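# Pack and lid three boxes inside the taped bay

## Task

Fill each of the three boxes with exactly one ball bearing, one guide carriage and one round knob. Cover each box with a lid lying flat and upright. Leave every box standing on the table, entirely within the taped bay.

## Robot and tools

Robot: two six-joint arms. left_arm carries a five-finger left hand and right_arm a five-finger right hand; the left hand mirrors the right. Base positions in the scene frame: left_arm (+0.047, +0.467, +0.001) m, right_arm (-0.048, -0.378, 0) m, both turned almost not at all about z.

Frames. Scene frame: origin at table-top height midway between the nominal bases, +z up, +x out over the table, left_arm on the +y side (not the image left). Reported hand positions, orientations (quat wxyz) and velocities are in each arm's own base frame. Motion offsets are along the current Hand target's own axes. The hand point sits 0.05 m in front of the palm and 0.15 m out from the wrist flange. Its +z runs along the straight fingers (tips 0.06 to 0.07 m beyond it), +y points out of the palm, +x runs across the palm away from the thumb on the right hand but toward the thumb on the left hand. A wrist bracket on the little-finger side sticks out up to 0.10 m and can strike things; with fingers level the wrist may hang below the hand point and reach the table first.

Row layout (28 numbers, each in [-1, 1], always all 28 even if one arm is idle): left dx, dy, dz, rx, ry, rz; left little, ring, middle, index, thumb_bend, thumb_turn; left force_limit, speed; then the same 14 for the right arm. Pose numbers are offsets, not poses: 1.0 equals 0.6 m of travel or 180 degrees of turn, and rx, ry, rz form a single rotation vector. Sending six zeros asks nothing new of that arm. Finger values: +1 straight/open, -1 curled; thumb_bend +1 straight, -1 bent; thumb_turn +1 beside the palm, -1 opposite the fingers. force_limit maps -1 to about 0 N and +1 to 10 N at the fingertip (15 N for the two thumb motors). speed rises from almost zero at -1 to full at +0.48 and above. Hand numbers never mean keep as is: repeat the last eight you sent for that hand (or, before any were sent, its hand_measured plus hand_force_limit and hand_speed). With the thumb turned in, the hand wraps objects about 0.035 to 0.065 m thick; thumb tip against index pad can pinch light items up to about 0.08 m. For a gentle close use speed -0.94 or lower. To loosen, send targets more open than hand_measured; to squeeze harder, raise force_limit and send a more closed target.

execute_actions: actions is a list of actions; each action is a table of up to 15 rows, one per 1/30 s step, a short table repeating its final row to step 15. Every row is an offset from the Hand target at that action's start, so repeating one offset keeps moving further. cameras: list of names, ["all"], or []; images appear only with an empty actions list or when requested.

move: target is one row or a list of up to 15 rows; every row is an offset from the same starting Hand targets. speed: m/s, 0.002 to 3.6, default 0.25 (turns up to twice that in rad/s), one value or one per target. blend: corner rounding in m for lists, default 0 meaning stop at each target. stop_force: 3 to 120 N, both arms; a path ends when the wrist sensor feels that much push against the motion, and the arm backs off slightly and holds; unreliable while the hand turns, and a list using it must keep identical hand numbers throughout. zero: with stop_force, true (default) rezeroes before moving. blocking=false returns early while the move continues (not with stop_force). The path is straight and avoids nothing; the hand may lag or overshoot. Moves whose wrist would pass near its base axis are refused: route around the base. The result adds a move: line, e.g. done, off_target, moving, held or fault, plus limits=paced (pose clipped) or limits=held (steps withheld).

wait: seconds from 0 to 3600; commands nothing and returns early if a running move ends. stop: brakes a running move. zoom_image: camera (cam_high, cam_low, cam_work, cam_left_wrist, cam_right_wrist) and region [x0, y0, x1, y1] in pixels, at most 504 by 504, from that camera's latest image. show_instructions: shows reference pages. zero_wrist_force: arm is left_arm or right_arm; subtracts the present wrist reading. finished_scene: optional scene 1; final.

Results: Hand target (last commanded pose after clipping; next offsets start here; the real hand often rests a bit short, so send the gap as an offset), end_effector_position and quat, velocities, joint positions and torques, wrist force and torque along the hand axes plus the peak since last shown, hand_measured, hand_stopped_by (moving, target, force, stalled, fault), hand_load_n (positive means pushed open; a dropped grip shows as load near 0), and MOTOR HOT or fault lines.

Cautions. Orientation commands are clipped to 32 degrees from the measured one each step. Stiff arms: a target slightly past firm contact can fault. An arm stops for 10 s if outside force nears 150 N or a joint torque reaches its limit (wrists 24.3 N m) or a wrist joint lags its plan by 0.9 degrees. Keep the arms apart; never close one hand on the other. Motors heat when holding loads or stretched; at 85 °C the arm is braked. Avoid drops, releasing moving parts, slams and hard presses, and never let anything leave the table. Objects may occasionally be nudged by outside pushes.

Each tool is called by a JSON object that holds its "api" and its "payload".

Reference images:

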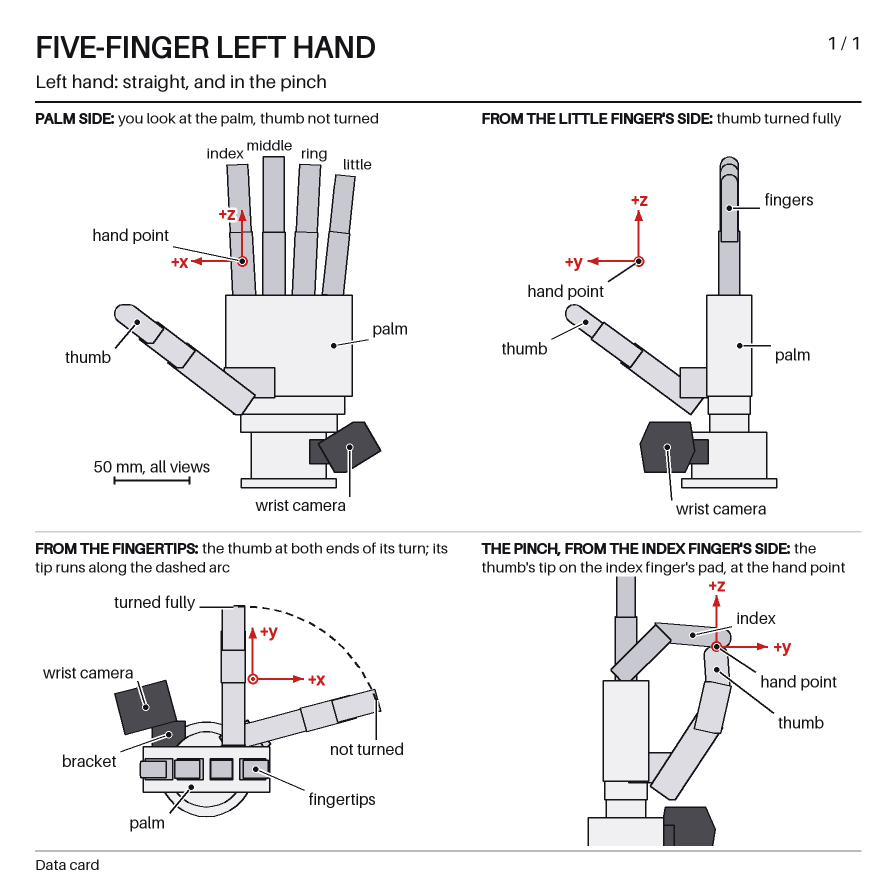

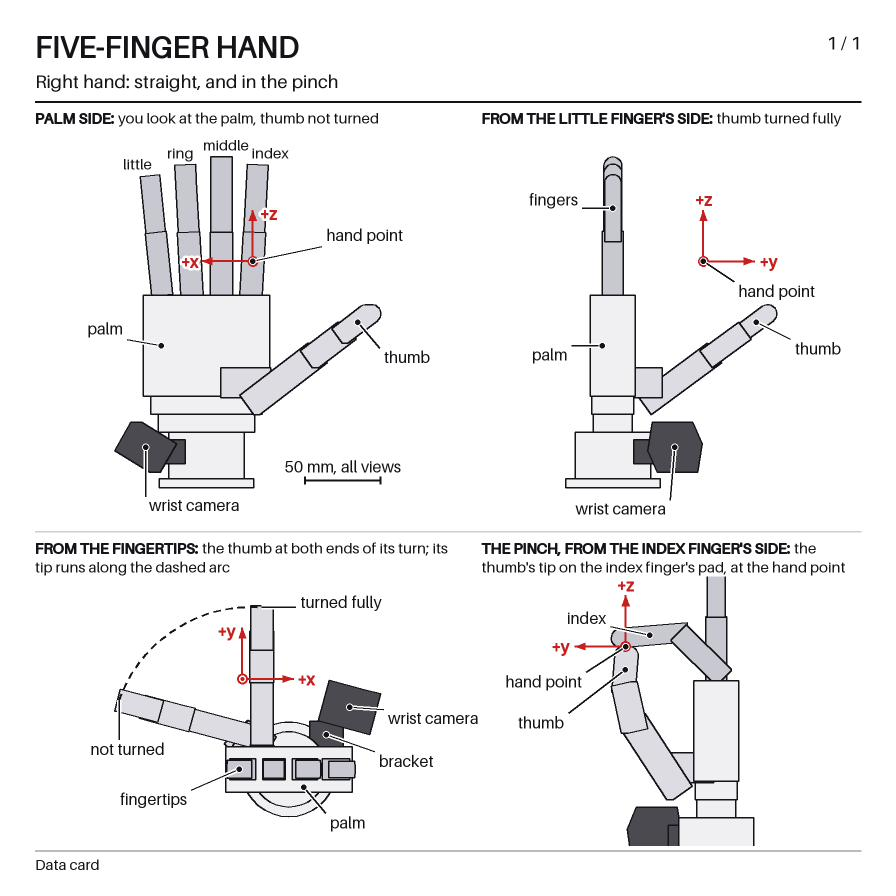

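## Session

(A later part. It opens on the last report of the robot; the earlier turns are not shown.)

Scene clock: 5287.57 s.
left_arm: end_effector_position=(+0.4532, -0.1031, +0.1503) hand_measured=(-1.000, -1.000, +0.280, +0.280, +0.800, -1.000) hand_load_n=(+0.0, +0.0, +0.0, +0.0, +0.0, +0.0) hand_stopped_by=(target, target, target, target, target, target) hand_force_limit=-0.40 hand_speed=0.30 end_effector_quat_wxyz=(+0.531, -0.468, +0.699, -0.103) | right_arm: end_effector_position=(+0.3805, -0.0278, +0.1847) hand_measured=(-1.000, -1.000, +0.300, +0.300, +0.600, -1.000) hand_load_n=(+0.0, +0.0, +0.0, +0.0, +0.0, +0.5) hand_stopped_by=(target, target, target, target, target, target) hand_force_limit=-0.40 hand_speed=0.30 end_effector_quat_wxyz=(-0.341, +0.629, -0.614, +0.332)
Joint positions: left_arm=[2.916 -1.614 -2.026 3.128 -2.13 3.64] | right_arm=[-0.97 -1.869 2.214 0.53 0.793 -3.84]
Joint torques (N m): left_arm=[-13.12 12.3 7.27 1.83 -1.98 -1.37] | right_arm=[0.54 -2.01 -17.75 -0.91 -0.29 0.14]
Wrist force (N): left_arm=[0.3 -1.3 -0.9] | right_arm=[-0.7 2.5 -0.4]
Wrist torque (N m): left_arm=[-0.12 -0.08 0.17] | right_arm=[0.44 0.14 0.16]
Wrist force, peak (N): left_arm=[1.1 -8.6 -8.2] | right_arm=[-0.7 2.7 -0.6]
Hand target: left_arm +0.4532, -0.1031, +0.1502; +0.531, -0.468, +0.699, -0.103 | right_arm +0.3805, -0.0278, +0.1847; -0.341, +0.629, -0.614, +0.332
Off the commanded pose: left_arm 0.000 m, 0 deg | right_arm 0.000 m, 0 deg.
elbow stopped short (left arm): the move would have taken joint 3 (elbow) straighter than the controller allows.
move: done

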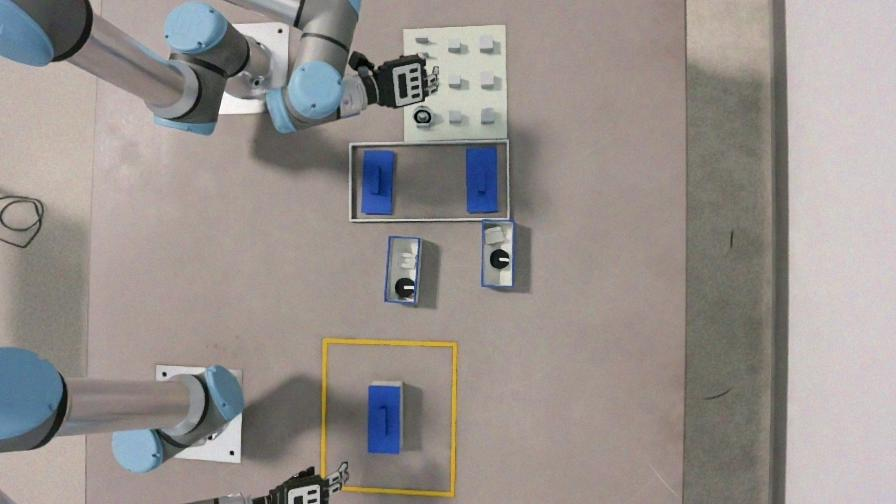

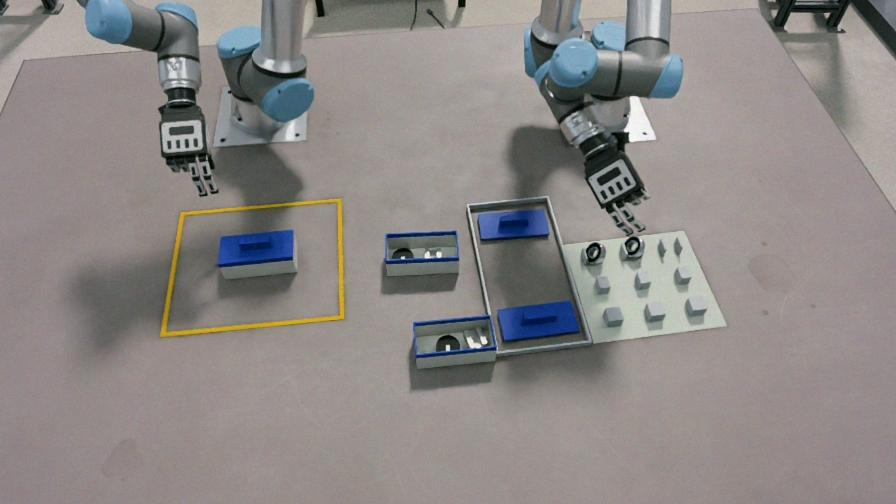

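{"api": "move", "payload": {"target": [0.0849,0.0861,0.0570,0,0,0,-1,-1,0.28,0.28,0.8,-1,-0.4,0.3,0,0,0,0,0,0,-1,-1,0.3,0.3,0.6,-1,-0.4,0.3], "speed": 0.15, "cameras": ["cam_high","cam_work"]}}

{"api": "zoom_image", "payload": {"camera": "cam_high", "region": [380, 40, 480, 140]}}

{"api": "zoom_image", "payload": {"camera": "cam_work", "region": [560, 170, 700, 310]}}

Scene clock: 5303.30 s.
left_arm: end_effector_position=(+0.4538, -0.1020, +0.0701) hand_measured=(-1.000, -1.000, +0.280, +0.280, +0.800, -1.000) hand_load_n=(+0.0, +0.0, +0.0, +0.0, +0.0, +0.0) hand_stopped_by=(target, target, target, target, target, target) hand_force_limit=-0.40 hand_speed=0.30 end_effector_quat_wxyz=(+0.531, -0.468, +0.699, -0.103) | right_arm: end_effector_position=(+0.3805, -0.0278, +0.1847) hand_measured=(-1.000, -1.000, +0.300, +0.300, +0.600, -1.000) hand_load_n=(+0.0, +0.0, +0.0, +0.0, +0.0, +0.0) hand_stopped_by=(target, target, target, target, target, target) hand_force_limit=-0.40 hand_speed=0.30 end_effector_quat_wxyz=(-0.341, +0.629, -0.614, +0.332)
Joint positions: left_arm=[2.92 -1.738 -2.135 3.362 -2.127 3.642] | right_arm=[-0.97 -1.869 2.214 0.53 0.793 -3.84]
Joint torques (N m): left_arm=[11.47 9.01 4.09 1.86 1.12 1.3] | right_arm=[0.92 -2.31 -17.56 -0.81 -0.34 0.09]
Wrist force (N): left_arm=[0.5 -1.3 -0.8] | right_arm=[-0.8 2.4 -0.3]
Wrist torque (N m): left_arm=[-0.16 -0.10 0.01] | right_arm=[0.41 0.15 0.15]
Wrist force, peak (N): left_arm=[0.0 -2.0 -1.4] | right_arm=[-1.1 2.6 -0.4]
Hand target: left_arm +0.4538, -0.1020, +0.0700; +0.531, -0.468, +0.699, -0.103 | right_arm +0.3805, -0.0278, +0.1847; -0.341, +0.629, -0.614, +0.332
Off the commanded pose: left_arm 0.000 m, 0 deg | right_arm 0.000 m, 0 deg.
move: done

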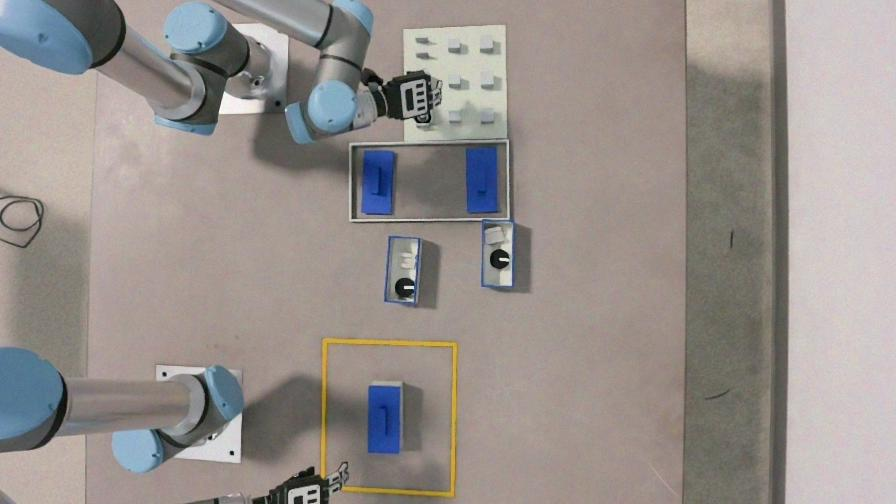

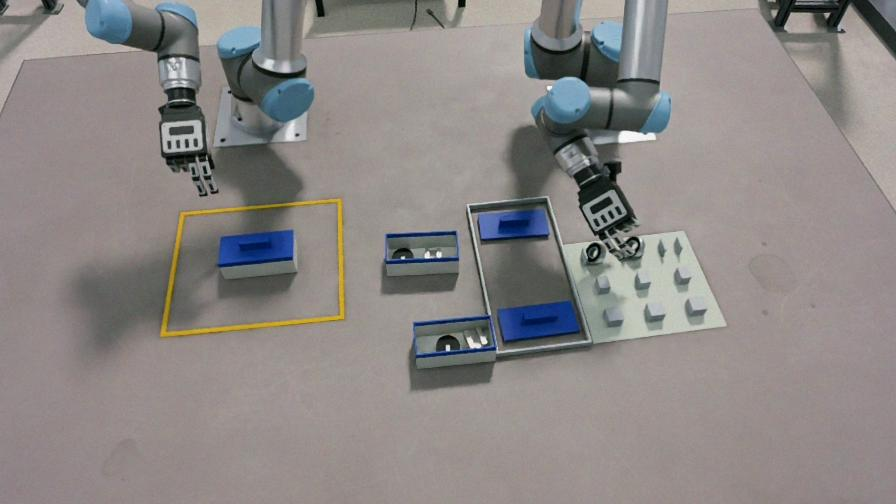

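Scaled by 5.040 from the camera's image (finer frame: 1280x720).

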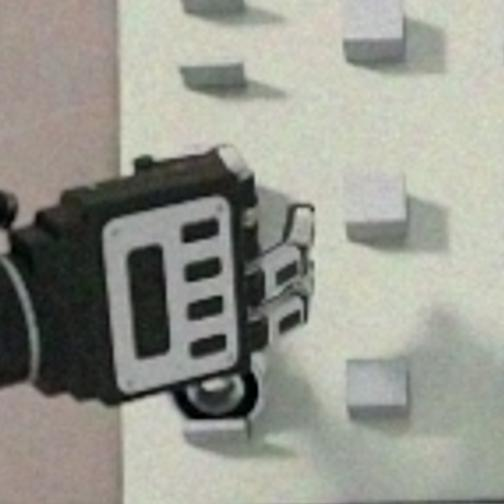

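Scaled by 3.600 from the camera's image (finer frame: 1280x720).

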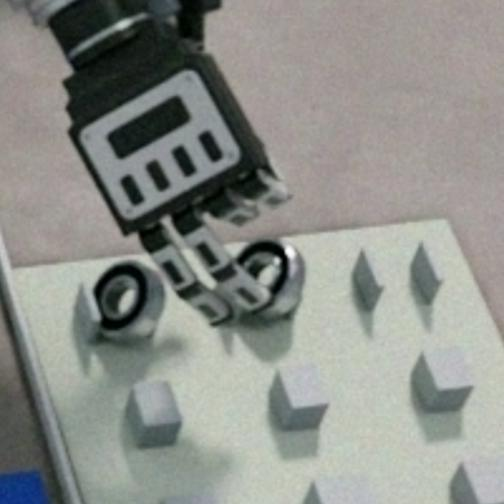

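{"api": "move", "payload": {"target": [0,0.0836,0.0543,0,0,0,-1,-1,0.28,0.28,0.8,-1,-0.4,0.3,0,0,0,0,0,0,-1,-1,0.3,0.3,0.6,-1,-0.4,0.3], "speed": 0.06, "stop_force": 5, "cameras": ["cam_high","cam_work"]}}

{"api": "zoom_image", "payload": {"camera": "cam_high", "region": [380, 40, 480, 140]}}

{"api": "zoom_image", "payload": {"camera": "cam_work", "region": [560, 170, 700, 310]}}

Scene clock: 5313.63 s.
left_arm: end_effector_position=(+0.4539, -0.0634, +0.0243) hand_measured=(-1.000, -1.000, +0.280, +0.280, +0.800, -1.000) hand_load_n=(+0.0, +0.0, +0.0, +0.0, +0.0, +0.0) hand_stopped_by=(target, target, target, target, target, target) hand_force_limit=-0.40 hand_speed=0.30 end_effector_quat_wxyz=(+0.531, -0.468, +0.699, -0.103) | right_arm: end_effector_position=(+0.3805, -0.0278, +0.1847) hand_measured=(-1.000, -1.000, +0.300, +0.300, +0.600, -1.000) hand_load_n=(+0.0, +0.0, +0.0, +0.0, +0.0, +0.0) hand_stopped_by=(target, target, target, target, target, target) hand_force_limit=-0.40 hand_speed=0.30 end_effector_quat_wxyz=(-0.341, +0.629, -0.614, +0.332)
Joint positions: left_arm=[3.046 -1.779 -2.246 3.546 -2.016 3.71] | right_arm=[-0.97 -1.869 2.214 0.53 0.793 -3.84]
Joint torques (N m): left_arm=[12.42 10.79 1.31 2.11 1.3 1.47] | right_arm=[0.74 -2.96 -18.46 -0.84 -0.1 0.13]
Wrist force (N): left_arm=[0.2 -0.8 -1.0] | right_arm=[-0.9 2.3 -0.6]
Wrist torque (N m): left_arm=[-0.06 -0.08 -0.05] | right_arm=[0.42 0.17 0.15]
Wrist force, peak (N): left_arm=[0.2 -0.8 -2.3] | right_arm=[-0.8 2.6 -0.5]
Hand target: left_arm +0.4539, -0.0634, +0.0243; +0.531, -0.468, +0.699, -0.103 | right_arm +0.3805, -0.0278, +0.1847; -0.341, +0.629, -0.614, +0.332
Off the commanded pose: left_arm 0.000 m, 0 deg | right_arm 0.000 m, 0 deg.
move: done

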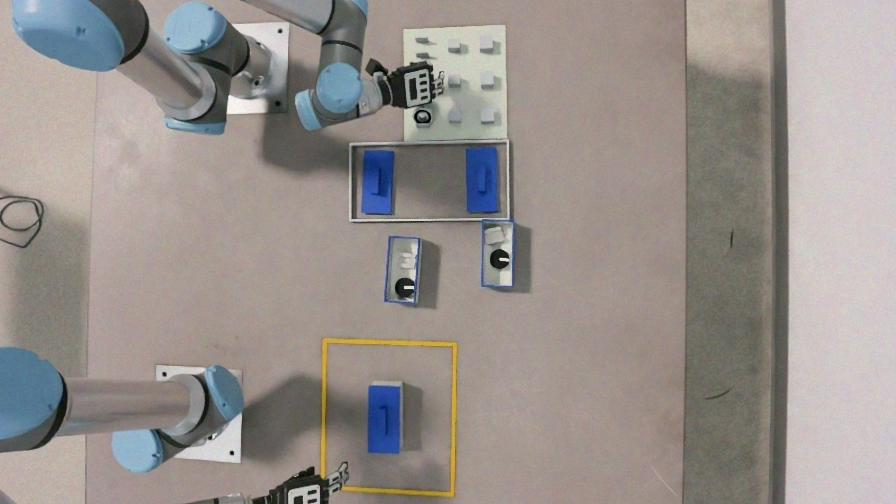

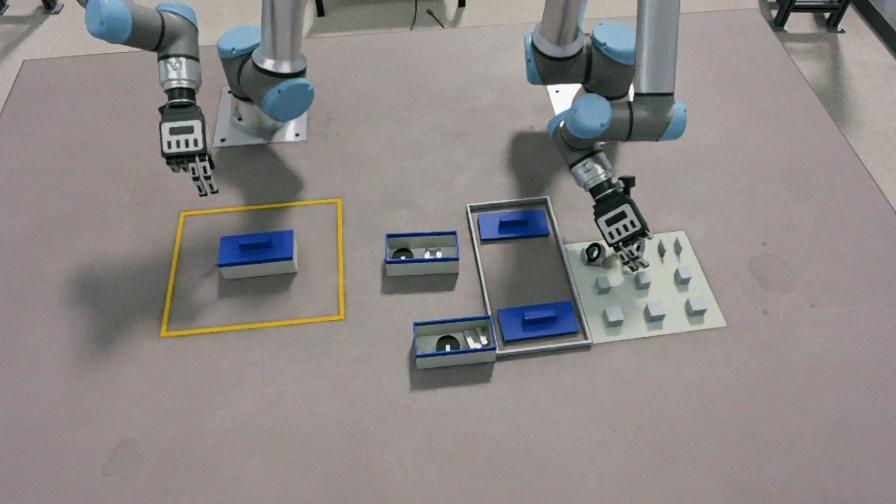

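Scaled by 5.040 from the camera's image (finer frame: 1280x720).

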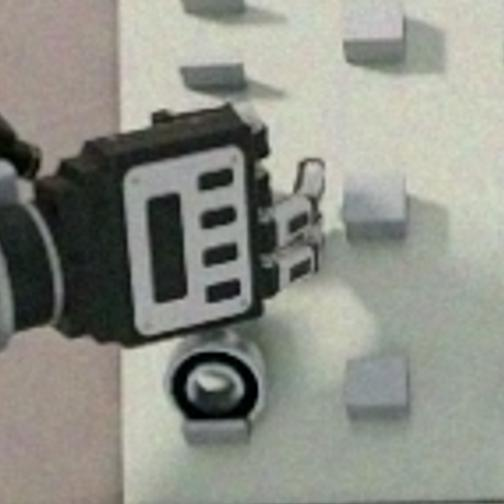

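Scaled by 3.600 from the camera's image (finer frame: 1280x720).

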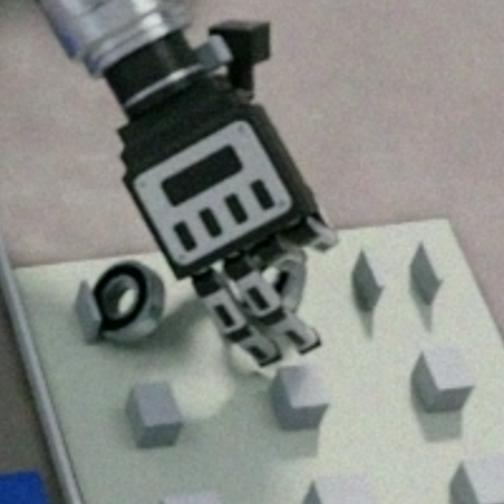

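{"api": "move", "payload": {"target": [[0,0,0,0,0,0,-1,-1,0.28,0.28,0.6,-1,-0.4,0.0,0,0,0,0,0,0,-1,-1,0.3,0.3,0.6,-1,-0.4,0.3],[0,0,0,0,0,0,-1,-1,-0.2,-0.2,0.6,-1,-0.4,-0.85,0,0,0,0,0,0,-1,-1,0.3,0.3,0.6,-1,-0.4,0.3],[-0.0965,-0.0964,-0.0626,0,0,0,-1,-1,-0.2,-0.2,0.6,-1,-0.4,-0.85,0,0,0,0,0,0,-1,-1,0.3,0.3,0.6,-1,-0.4,0.3]], "speed": 0.1, "cameras": ["cam_high","cam_work"]}}

{"api": "zoom_image", "payload": {"camera": "cam_high", "region": [380, 40, 480, 140]}}

{"api": "zoom_image", "payload": {"camera": "cam_work", "region": [560, 170, 700, 310]}}

Scene clock: 5332.30 s.
left_arm: end_effector_position=(+0.4538, -0.0637, +0.1143) hand_measured=(-1.000, -1.000, +0.130, +0.088, +0.602, -1.000) hand_load_n=(+0.0, +0.0, +1.0, +4.5, +5.0, +0.0) hand_stopped_by=(target, target, force, force, target, target) hand_force_limit=-0.40 hand_speed=-0.85 end_effector_quat_wxyz=(+0.531, -0.468, +0.699, -0.103) | right_arm: end_effector_position=(+0.3805, -0.0278, +0.1847) hand_measured=(-1.000, -1.000, +0.300, +0.300, +0.600, -1.000) hand_load_n=(+0.0, +0.5, -0.5, +0.0, +0.0, +0.0) hand_stopped_by=(target, target, target, target, target, target) hand_force_limit=-0.40 hand_speed=0.30 end_effector_quat_wxyz=(-0.341, +0.629, -0.614, +0.332)
Joint positions: left_arm=[3.045 -1.603 -2.141 3.265 -2.017 3.71] | right_arm=[-0.97 -1.869 2.214 0.53 0.793 -3.84]
Joint torques (N m): left_arm=[-13.67 34.47 29.53 -1.45 -1.67 -1.27] | right_arm=[0.33 -4.08 -19.5 -0.59 -0.25 0.17]
Wrist force (N): left_arm=[0.8 -0.4 -0.5] | right_arm=[-0.9 2.5 -0.5]
Wrist torque (N m): left_arm=[-0.09 -0.08 0.09] | right_arm=[0.44 0.16 0.15]
Wrist force, peak (N): left_arm=[0.6 -2.7 -1.8] | right_arm=[-0.8 2.7 -0.3]
Hand target: left_arm +0.4538, -0.0637, +0.1144; +0.531, -0.468, +0.699, -0.103 | right_arm +0.3805, -0.0278, +0.1847; -0.341, +0.629, -0.614, +0.332
Off the commanded pose: left_arm 0.000 m, 0 deg | right_arm 0.000 m, 0 deg.
move: done

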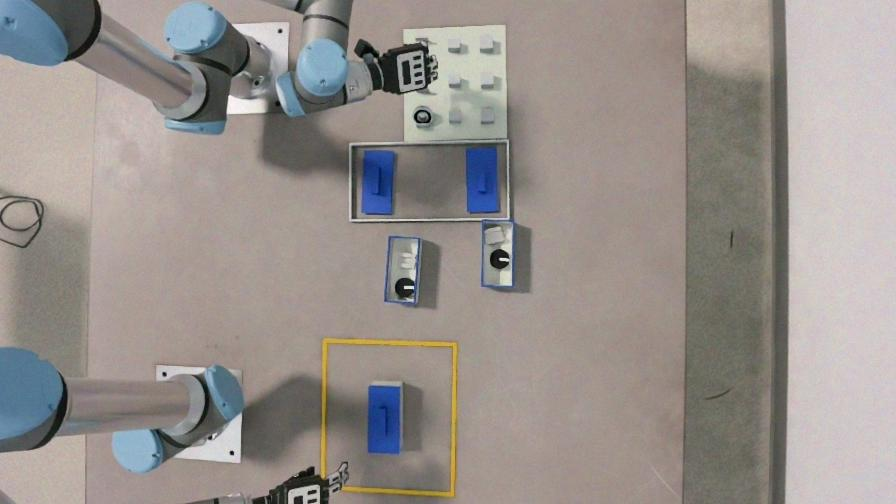

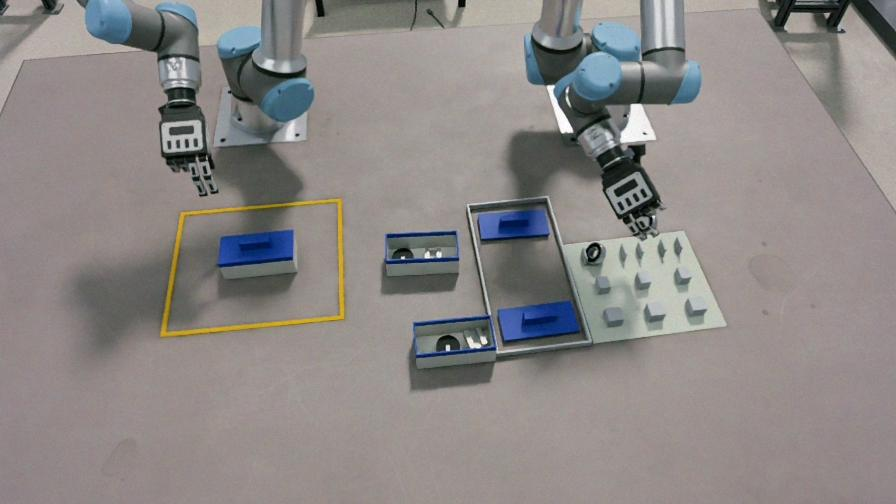

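Scaled by 5.040 from the camera's image (finer frame: 1280x720).

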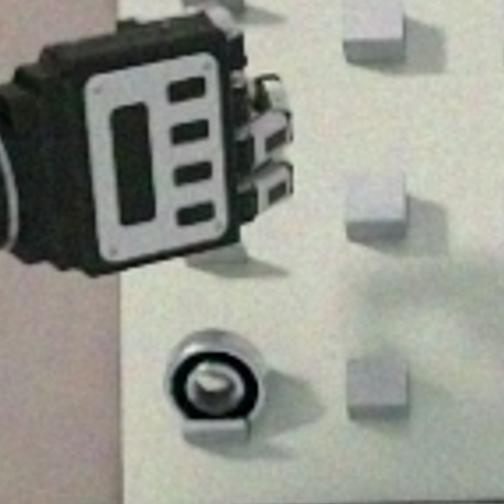

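Scaled by 3.600 from the camera's image (finer frame: 1280x720).

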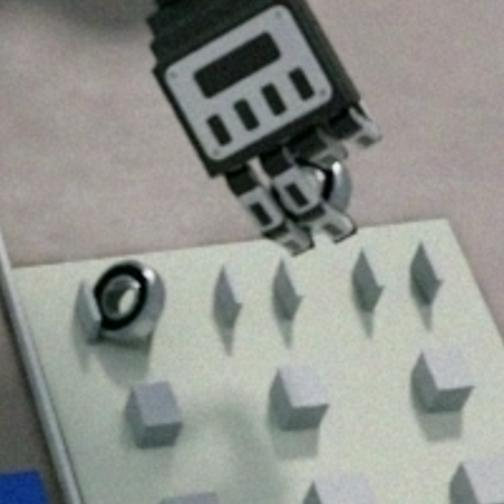

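{"api": "move", "payload": {"target": [0.4434,-0.5004,-0.0155,0.1815,0.5104,0.1297,-1,-1,-0.2,-0.2,0.6,-1,-0.4,-0.85,0,0,0,0,0,0,-1,-1,0.3,0.3,0.6,-1,-0.4,0.3], "speed": 0.3, "cameras": ["cam_high","cam_work"]}}

{"api": "zoom_image", "payload": {"camera": "cam_high", "region": [450, 200, 550, 300]}}

{"api": "zoom_image", "payload": {"camera": "cam_work", "region": [390, 230, 540, 380]}}

Scene clock: 5405.83 s.
left_arm: end_effector_position=(+0.6096, -0.4326, +0.1391) hand_measured=(-1.000, -1.000, +0.130, +0.088, +0.602, -1.000) hand_load_n=(+0.0, +0.0, +2.0, +4.0, +5.0, -0.5) hand_stopped_by=(target, target, force, force, target, target) hand_force_limit=-0.40 hand_speed=-0.85 end_effector_quat_wxyz=(-0.016, +0.030, +0.879, -0.476) | right_arm: end_effector_position=(+0.3805, -0.0278, +0.1847) hand_measured=(-1.000, -1.000, +0.300, +0.300, +0.600, -1.000) hand_load_n=(+0.0, +0.0, +0.0, +0.0, +0.0, +0.0) hand_stopped_by=(target, target, target, target, target, target) hand_force_limit=-0.40 hand_speed=0.30 end_effector_quat_wxyz=(-0.341, +0.629, -0.614, +0.332)
Joint positions: left_arm=[2.955 -2.768 -0.307 1.683 -0.59 4.499] | right_arm=[-0.97 -1.869 2.214 0.53 0.793 -3.84]
Joint torques (N m): left_arm=[-12.78 51.05 28.77 -4.25 -0.29 1.61] | right_arm=[1.19 -5.7 -20.5 -0.88 -0.18 0.18]
Wrist force (N): left_arm=[0.6 1.5 -0.8] | right_arm=[-0.7 2.3 -0.3]
Wrist torque (N m): left_arm=[0.25 -0.14 -0.13] | right_arm=[0.41 0.14 0.15]
Wrist force, peak (N): left_arm=[0.5 2.0 -0.7] | right_arm=[-0.9 2.7 -0.5]
Hand target: left_arm +0.6097, -0.4326, +0.1391; -0.016, +0.030, +0.879, -0.475 | right_arm +0.3805, -0.0278, +0.1847; -0.341, +0.629, -0.614, +0.332
Off the commanded pose: left_arm 0.000 m, 0 deg | right_arm 0.000 m, 0 deg.
move: done

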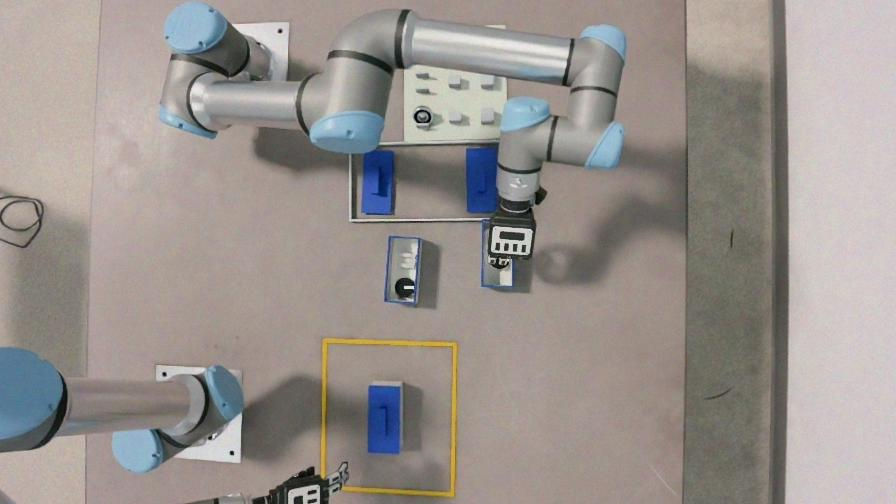

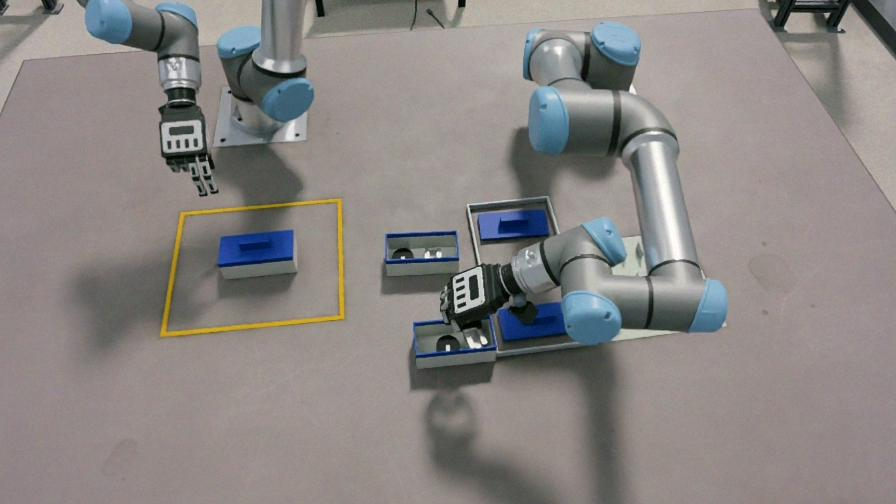

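Scaled by 5.040 from the camera's image (finer frame: 1280x720).

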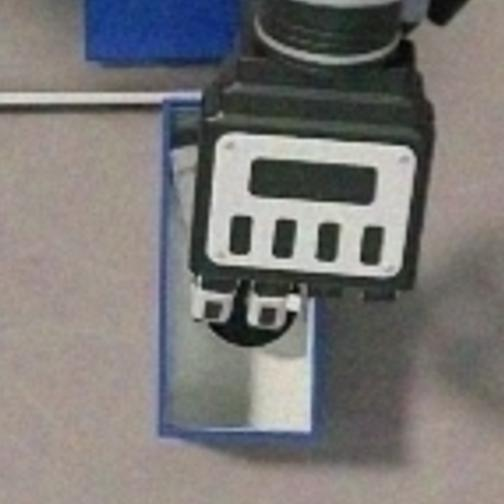

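Scaled by 3.360 from the camera's image (finer frame: 1280x720).

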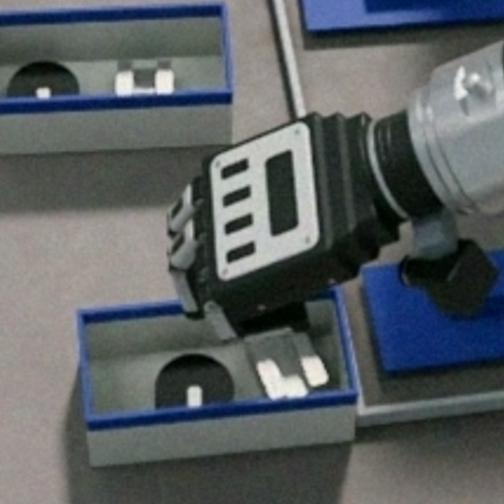

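{"api": "move", "payload": {"target": [[0.0033,0.1032,0.0673,0,0,0,-1,-1,-0.2,-0.2,0.6,-1,-0.4,-0.85,0,0,0,0,0,0,-1,-1,0.3,0.3,0.6,-1,-0.4,0.3],[0.0033,0.1325,0.0865,0,0,0,-1,-1,-0.2,-0.2,0.6,-1,-0.4,-0.85,0,0,0,0,0,0,-1,-1,0.3,0.3,0.6,-1,-0.4,0.3]], "speed": [0.09,0.015], "blend": [0.004,0], "stop_force": 3, "cameras": ["cam_high","cam_work"]}}

{"api": "zoom_image", "payload": {"camera": "cam_high", "region": [450, 200, 550, 300]}}

{"api": "zoom_image", "payload": {"camera": "cam_work", "region": [390, 230, 540, 380]}}

Scene clock: 5428.70 s.
left_arm: end_effector_position=(+0.6078, -0.4323, +0.0495) hand_measured=(-1.000, -1.000, +0.130, +0.088, +0.602, -1.000) hand_load_n=(+0.0, +0.0, +1.5, +3.5, +5.0, -0.5) hand_stopped_by=(target, target, force, force, target, target) hand_force_limit=-0.40 hand_speed=-0.85 end_effector_quat_wxyz=(-0.016, +0.030, +0.879, -0.475) | right_arm: end_effector_position=(+0.3805, -0.0278, +0.1847) hand_measured=(-1.000, -1.000, +0.300, +0.300, +0.600, -1.000) hand_load_n=(+0.0, +0.0, +0.0, +0.0, +0.0, +0.5) hand_stopped_by=(target, target, target, target, target, target) hand_force_limit=-0.40 hand_speed=0.30 end_effector_quat_wxyz=(-0.341, +0.629, -0.614, +0.332)
Joint positions: left_arm=[2.955 -2.78 -0.511 1.898 -0.59 4.5] | right_arm=[-0.97 -1.869 2.214 0.53 0.793 -3.84]
Joint torques (N m): left_arm=[-11.44 75.26 28.02 -4.31 0.17 -0.47] | right_arm=[1.16 -6.39 -21.84 -0.81 -0.11 0.16]
Wrist force (N): left_arm=[0.8 -0.9 -2.1] | right_arm=[-0.7 2.6 -0.3]
Wrist torque (N m): left_arm=[0.24 -0.22 0.12] | right_arm=[0.45 0.13 0.16]
Wrist force, peak (N): left_arm=[0.0 -9.5 -7.3] | right_arm=[-0.7 2.7 -0.3]
Hand target: left_arm +0.6078, -0.4323, +0.0495; -0.016, +0.030, +0.879, -0.475 (not the last commanded pose) | right_arm +0.3805, -0.0278, +0.1847; -0.341, +0.629, -0.614, +0.332
Off the commanded pose: left_arm 0.005 m, 0 deg | right_arm 0.000 m, 0 deg.
move: contact (left_arm); path passed 1 of 2 targets

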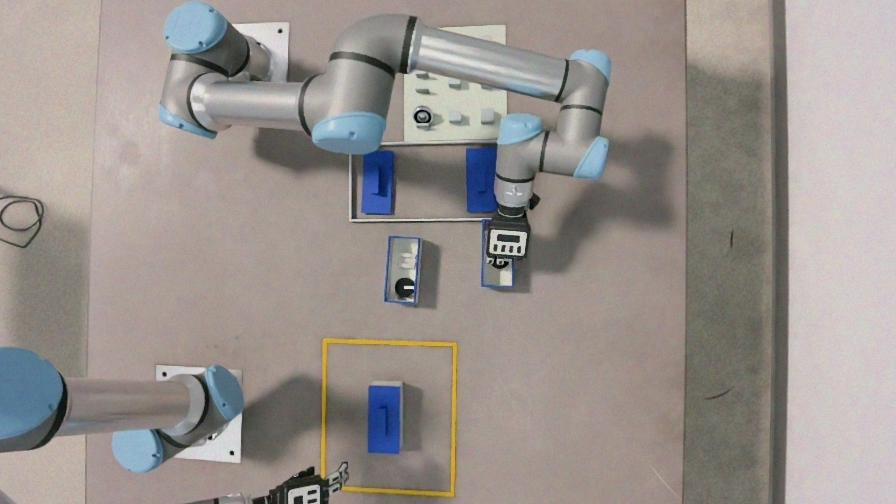

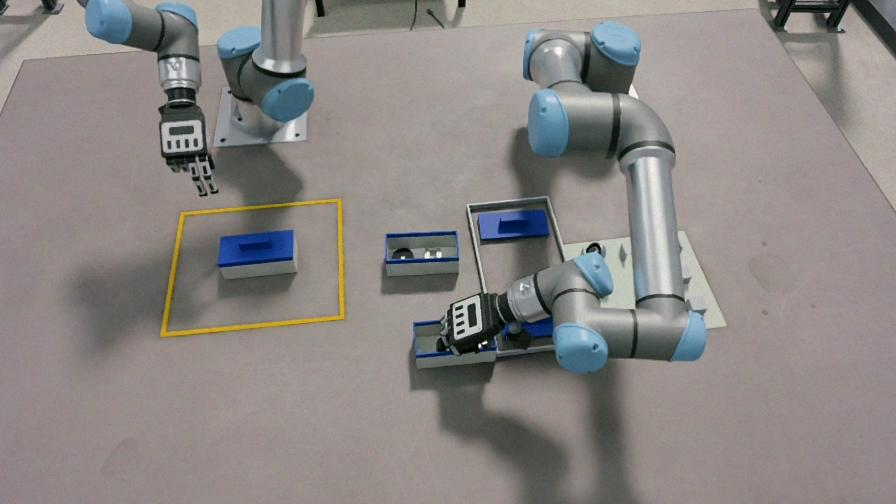

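Scaled by 5.040 from the camera's image (finer frame: 1280x720).

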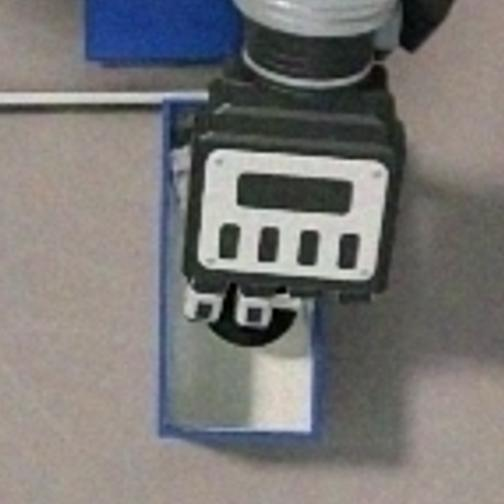

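Scaled by 3.360 from the camera's image (finer frame: 1280x720).

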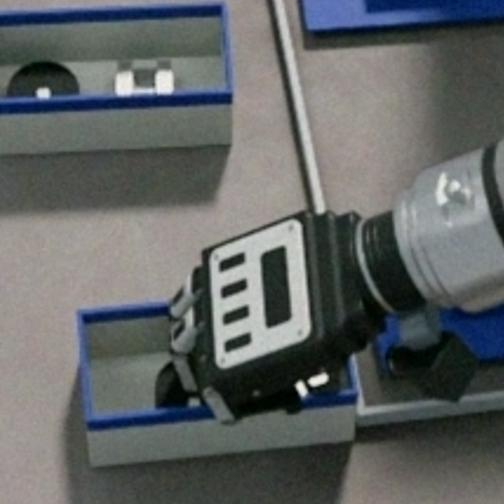

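{"api": "move", "payload": {"target": [[0,0,0,0,0,0,-1,-1,0.15,0.15,0.72,-1,-0.4,-0.6,0,0,0,0,0,0,-1,-1,0.3,0.3,0.6,-1,-0.4,0.3],[0,-0.1535,-0.1001,0,0,0,-1,-1,0.15,0.15,0.72,-1,-0.4,-0.6,0,0,0,0,0,0,-1,-1,0.3,0.3,0.6,-1,-0.4,0.3],[0.2847,0.1148,-0.3909,-0.1815,-0.5104,-0.1297,-1,-1,0.15,0.15,0.72,-1,-0.4,-0.6,0,0,0,0,0,0,-1,-1,0.3,0.3,0.6,-1,-0.4,0.3],[0.2847,0.1845,-0.3453,-0.1815,-0.5104,-0.1297,-1,-1,0.28,0.28,0.8,-1,-0.4,0.3,0,0,0,0,0,0,-1,-1,0.3,0.3,0.6,-1,-0.4,0.3]], "speed": [0.1,0.12,0.32,0.15], "blend": [0,0.02,0.01,0], "cameras": ["cam_high","cam_work"]}}

{"api": "zoom_image", "payload": {"camera": "cam_high", "region": [450, 200, 550, 300]}}

{"api": "zoom_image", "payload": {"camera": "cam_high", "region": [380, 40, 480, 140]}}

{"api": "zoom_image", "payload": {"camera": "cam_work", "region": [390, 170, 690, 380]}}

Scene clock: 5459.80 s.
left_arm: end_effector_position=(+0.4535, -0.1872, +0.0702) hand_measured=(-1.000, -1.000, +0.280, +0.280, +0.800, -1.000) hand_load_n=(+0.0, +0.0, +0.0, +0.0, +0.0, +0.0) hand_stopped_by=(target, target, target, target, target, target) hand_force_limit=-0.40 hand_speed=0.30 end_effector_quat_wxyz=(+0.531, -0.468, +0.699, -0.103) | right_arm: end_effector_position=(+0.3805, -0.0278, +0.1847) hand_measured=(-1.000, -1.000, +0.300, +0.300, +0.600, -1.000) hand_load_n=(+0.0, +0.0, +0.0, +0.0, +0.0, +0.0) hand_stopped_by=(target, target, target, target, target, target) hand_force_limit=-0.40 hand_speed=0.30 end_effector_quat_wxyz=(-0.341, +0.629, -0.614, +0.332)
Joint positions: left_arm=[2.685 -1.882 -1.959 3.234 -2.326 3.485] | right_arm=[-0.97 -1.869 2.214 0.53 0.793 -3.84]
Joint torques (N m): left_arm=[-13.95 16.81 4.88 1.33 -1.99 1.5] | right_arm=[0.64 -7.86 -21.98 -0.83 -0.29 -0.03]
Wrist force (N): left_arm=[0.4 -1.1 -0.7] | right_arm=[-0.7 2.4 -0.4]
Wrist torque (N m): left_arm=[-0.13 -0.13 0.05] | right_arm=[0.42 0.12 0.16]
Wrist force, peak (N): left_arm=[1.0 -3.2 -3.0] | right_arm=[-0.9 2.6 -0.3]
Hand target: left_arm +0.4535, -0.1872, +0.0702; +0.531, -0.468, +0.699, -0.103 | right_arm +0.3805, -0.0278, +0.1847; -0.341, +0.629, -0.614, +0.332
Off the commanded pose: left_arm 0.000 m, 0 deg | right_arm 0.000 m, 0 deg.
move: done

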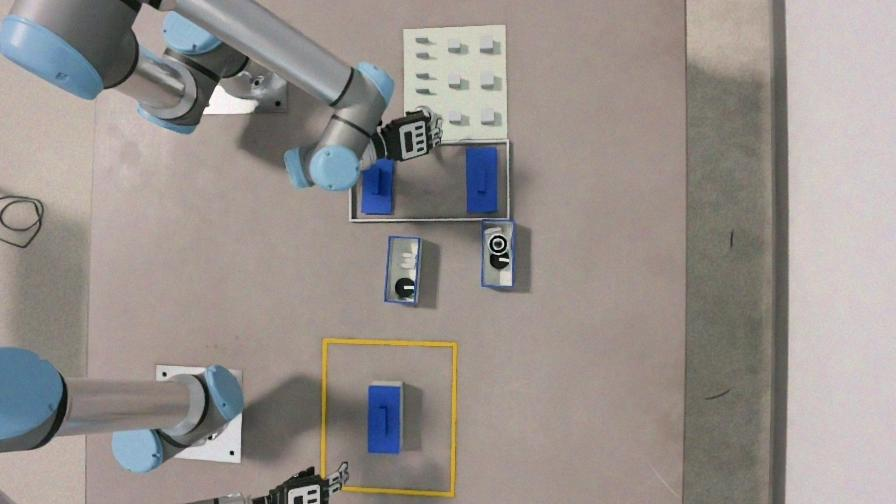

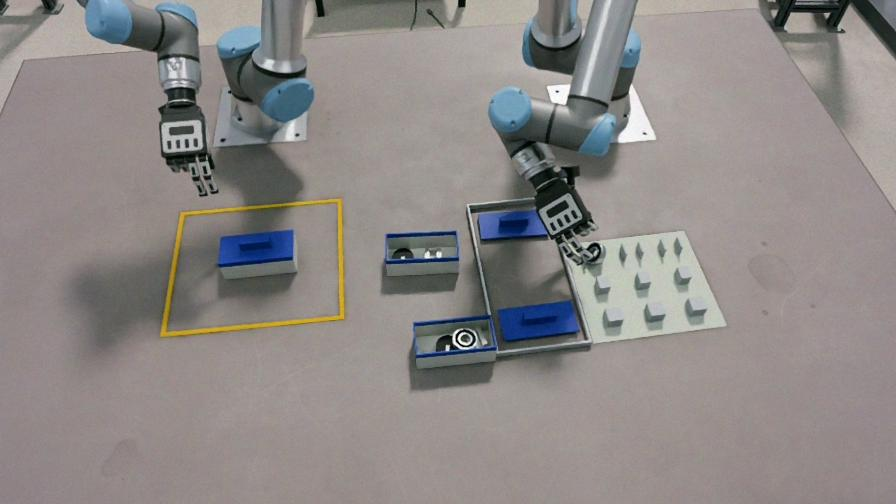

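Scaled by 5.040 from the camera's image (finer frame: 1280x720).

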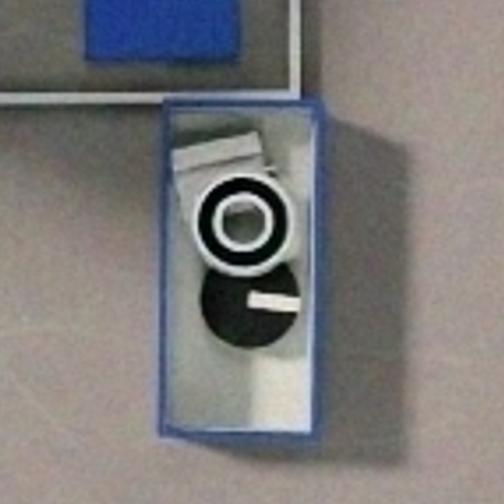

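Scaled by 5.040 from the camera's image (finer frame: 1280x720).

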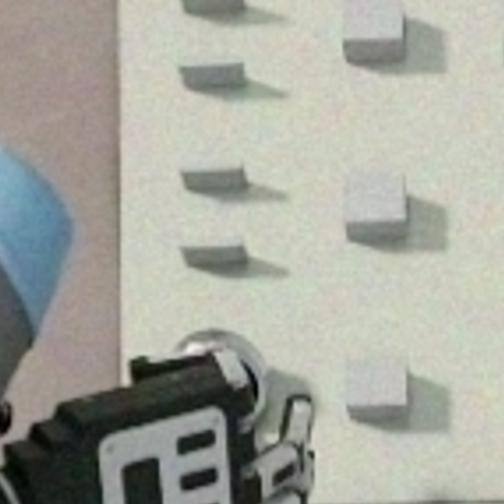

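Scaled by 1.680 from the camera's image (finer frame: 1280x720).

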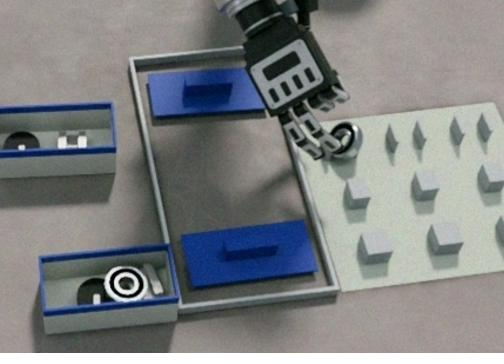

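{"api": "move", "payload": {"target": [0,0.0820,0.0573,0,0,0,-1,-1,0.28,0.28,0.8,-1,-0.4,0.3,0,0,0,0,0,0,-1,-1,0.3,0.3,0.6,-1,-0.4,0.3], "speed": 0.06, "stop_force": 5, "cameras": ["cam_high","cam_work"]}}

{"api": "zoom_image", "payload": {"camera": "cam_high", "region": [380, 70, 480, 170]}}

{"api": "zoom_image", "payload": {"camera": "cam_work", "region": [530, 180, 670, 320]}}

Scene clock: 5495.40 s.
left_arm: end_effector_position=(+0.4556, -0.1485, +0.0244) hand_measured=(-1.000, -1.000, +0.280, +0.280, +0.800, -1.000) hand_load_n=(+0.0, +0.0, +0.0, +0.0, +0.0, +0.0) hand_stopped_by=(target, target, target, target, target, target) hand_force_limit=-0.40 hand_speed=0.30 end_effector_quat_wxyz=(+0.531, -0.468, +0.699, -0.103) | right_arm: end_effector_position=(+0.3805, -0.0278, +0.1847) hand_measured=(-1.000, -1.000, +0.300, +0.300, +0.600, -1.000) hand_load_n=(+0.0, +0.0, +0.0, +0.0, +0.0, +0.0) hand_stopped_by=(target, target, target, target, target, target) hand_force_limit=-0.40 hand_speed=0.30 end_effector_quat_wxyz=(-0.341, +0.629, -0.614, +0.332)
Joint positions: left_arm=[2.786 -1.903 -2.082 3.426 -2.242 3.559] | right_arm=[-0.97 -1.869 2.214 0.53 0.793 -3.84]
Joint torques (N m): left_arm=[13.18 14.26 2.75 1.97 0.96 1.32] | right_arm=[0.13 -8.48 -21.18 -0.84 -0.27 0.08]
Wrist force (N): left_arm=[0.4 -1.2 -0.4] | right_arm=[-0.8 2.3 -0.4]
Wrist torque (N m): left_arm=[-0.18 -0.07 -0.03] | right_arm=[0.41 0.15 0.15]
Wrist force, peak (N): left_arm=[0.2 -1.6 -1.0] | right_arm=[-0.9 2.8 -0.2]
Hand target: left_arm +0.4556, -0.1485, +0.0244; +0.531, -0.468, +0.699, -0.103 | right_arm +0.3805, -0.0278, +0.1847; -0.341, +0.629, -0.614, +0.332
Off the commanded pose: left_arm 0.000 m, 0 deg | right_arm 0.000 m, 0 deg.
move: done

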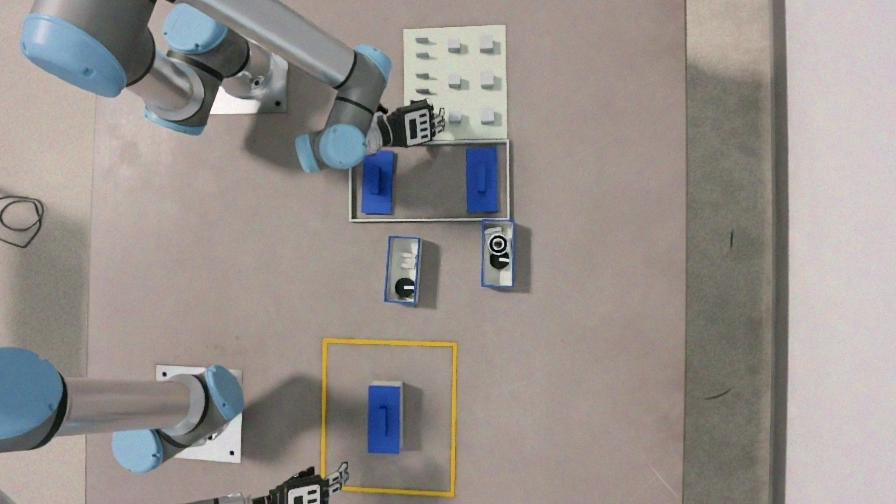

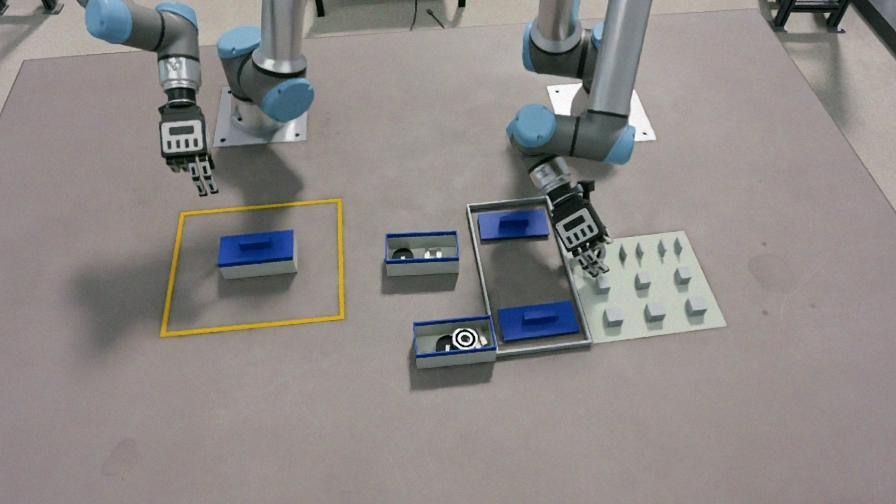

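Scaled by 5.040 from the camera's image (finer frame: 1280x720).

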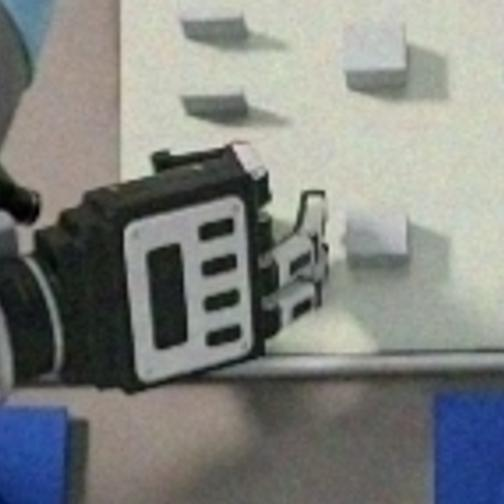

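Scaled by 3.600 from the camera's image (finer frame: 1280x720).

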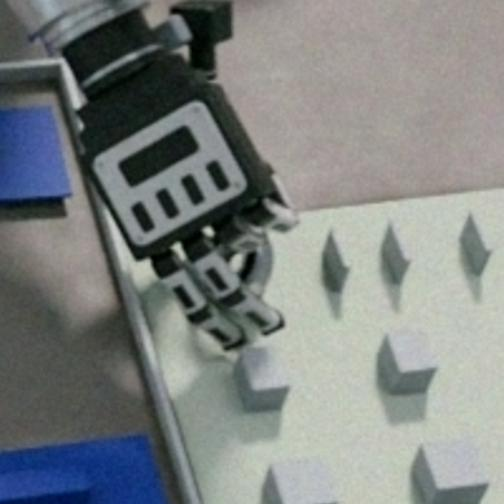

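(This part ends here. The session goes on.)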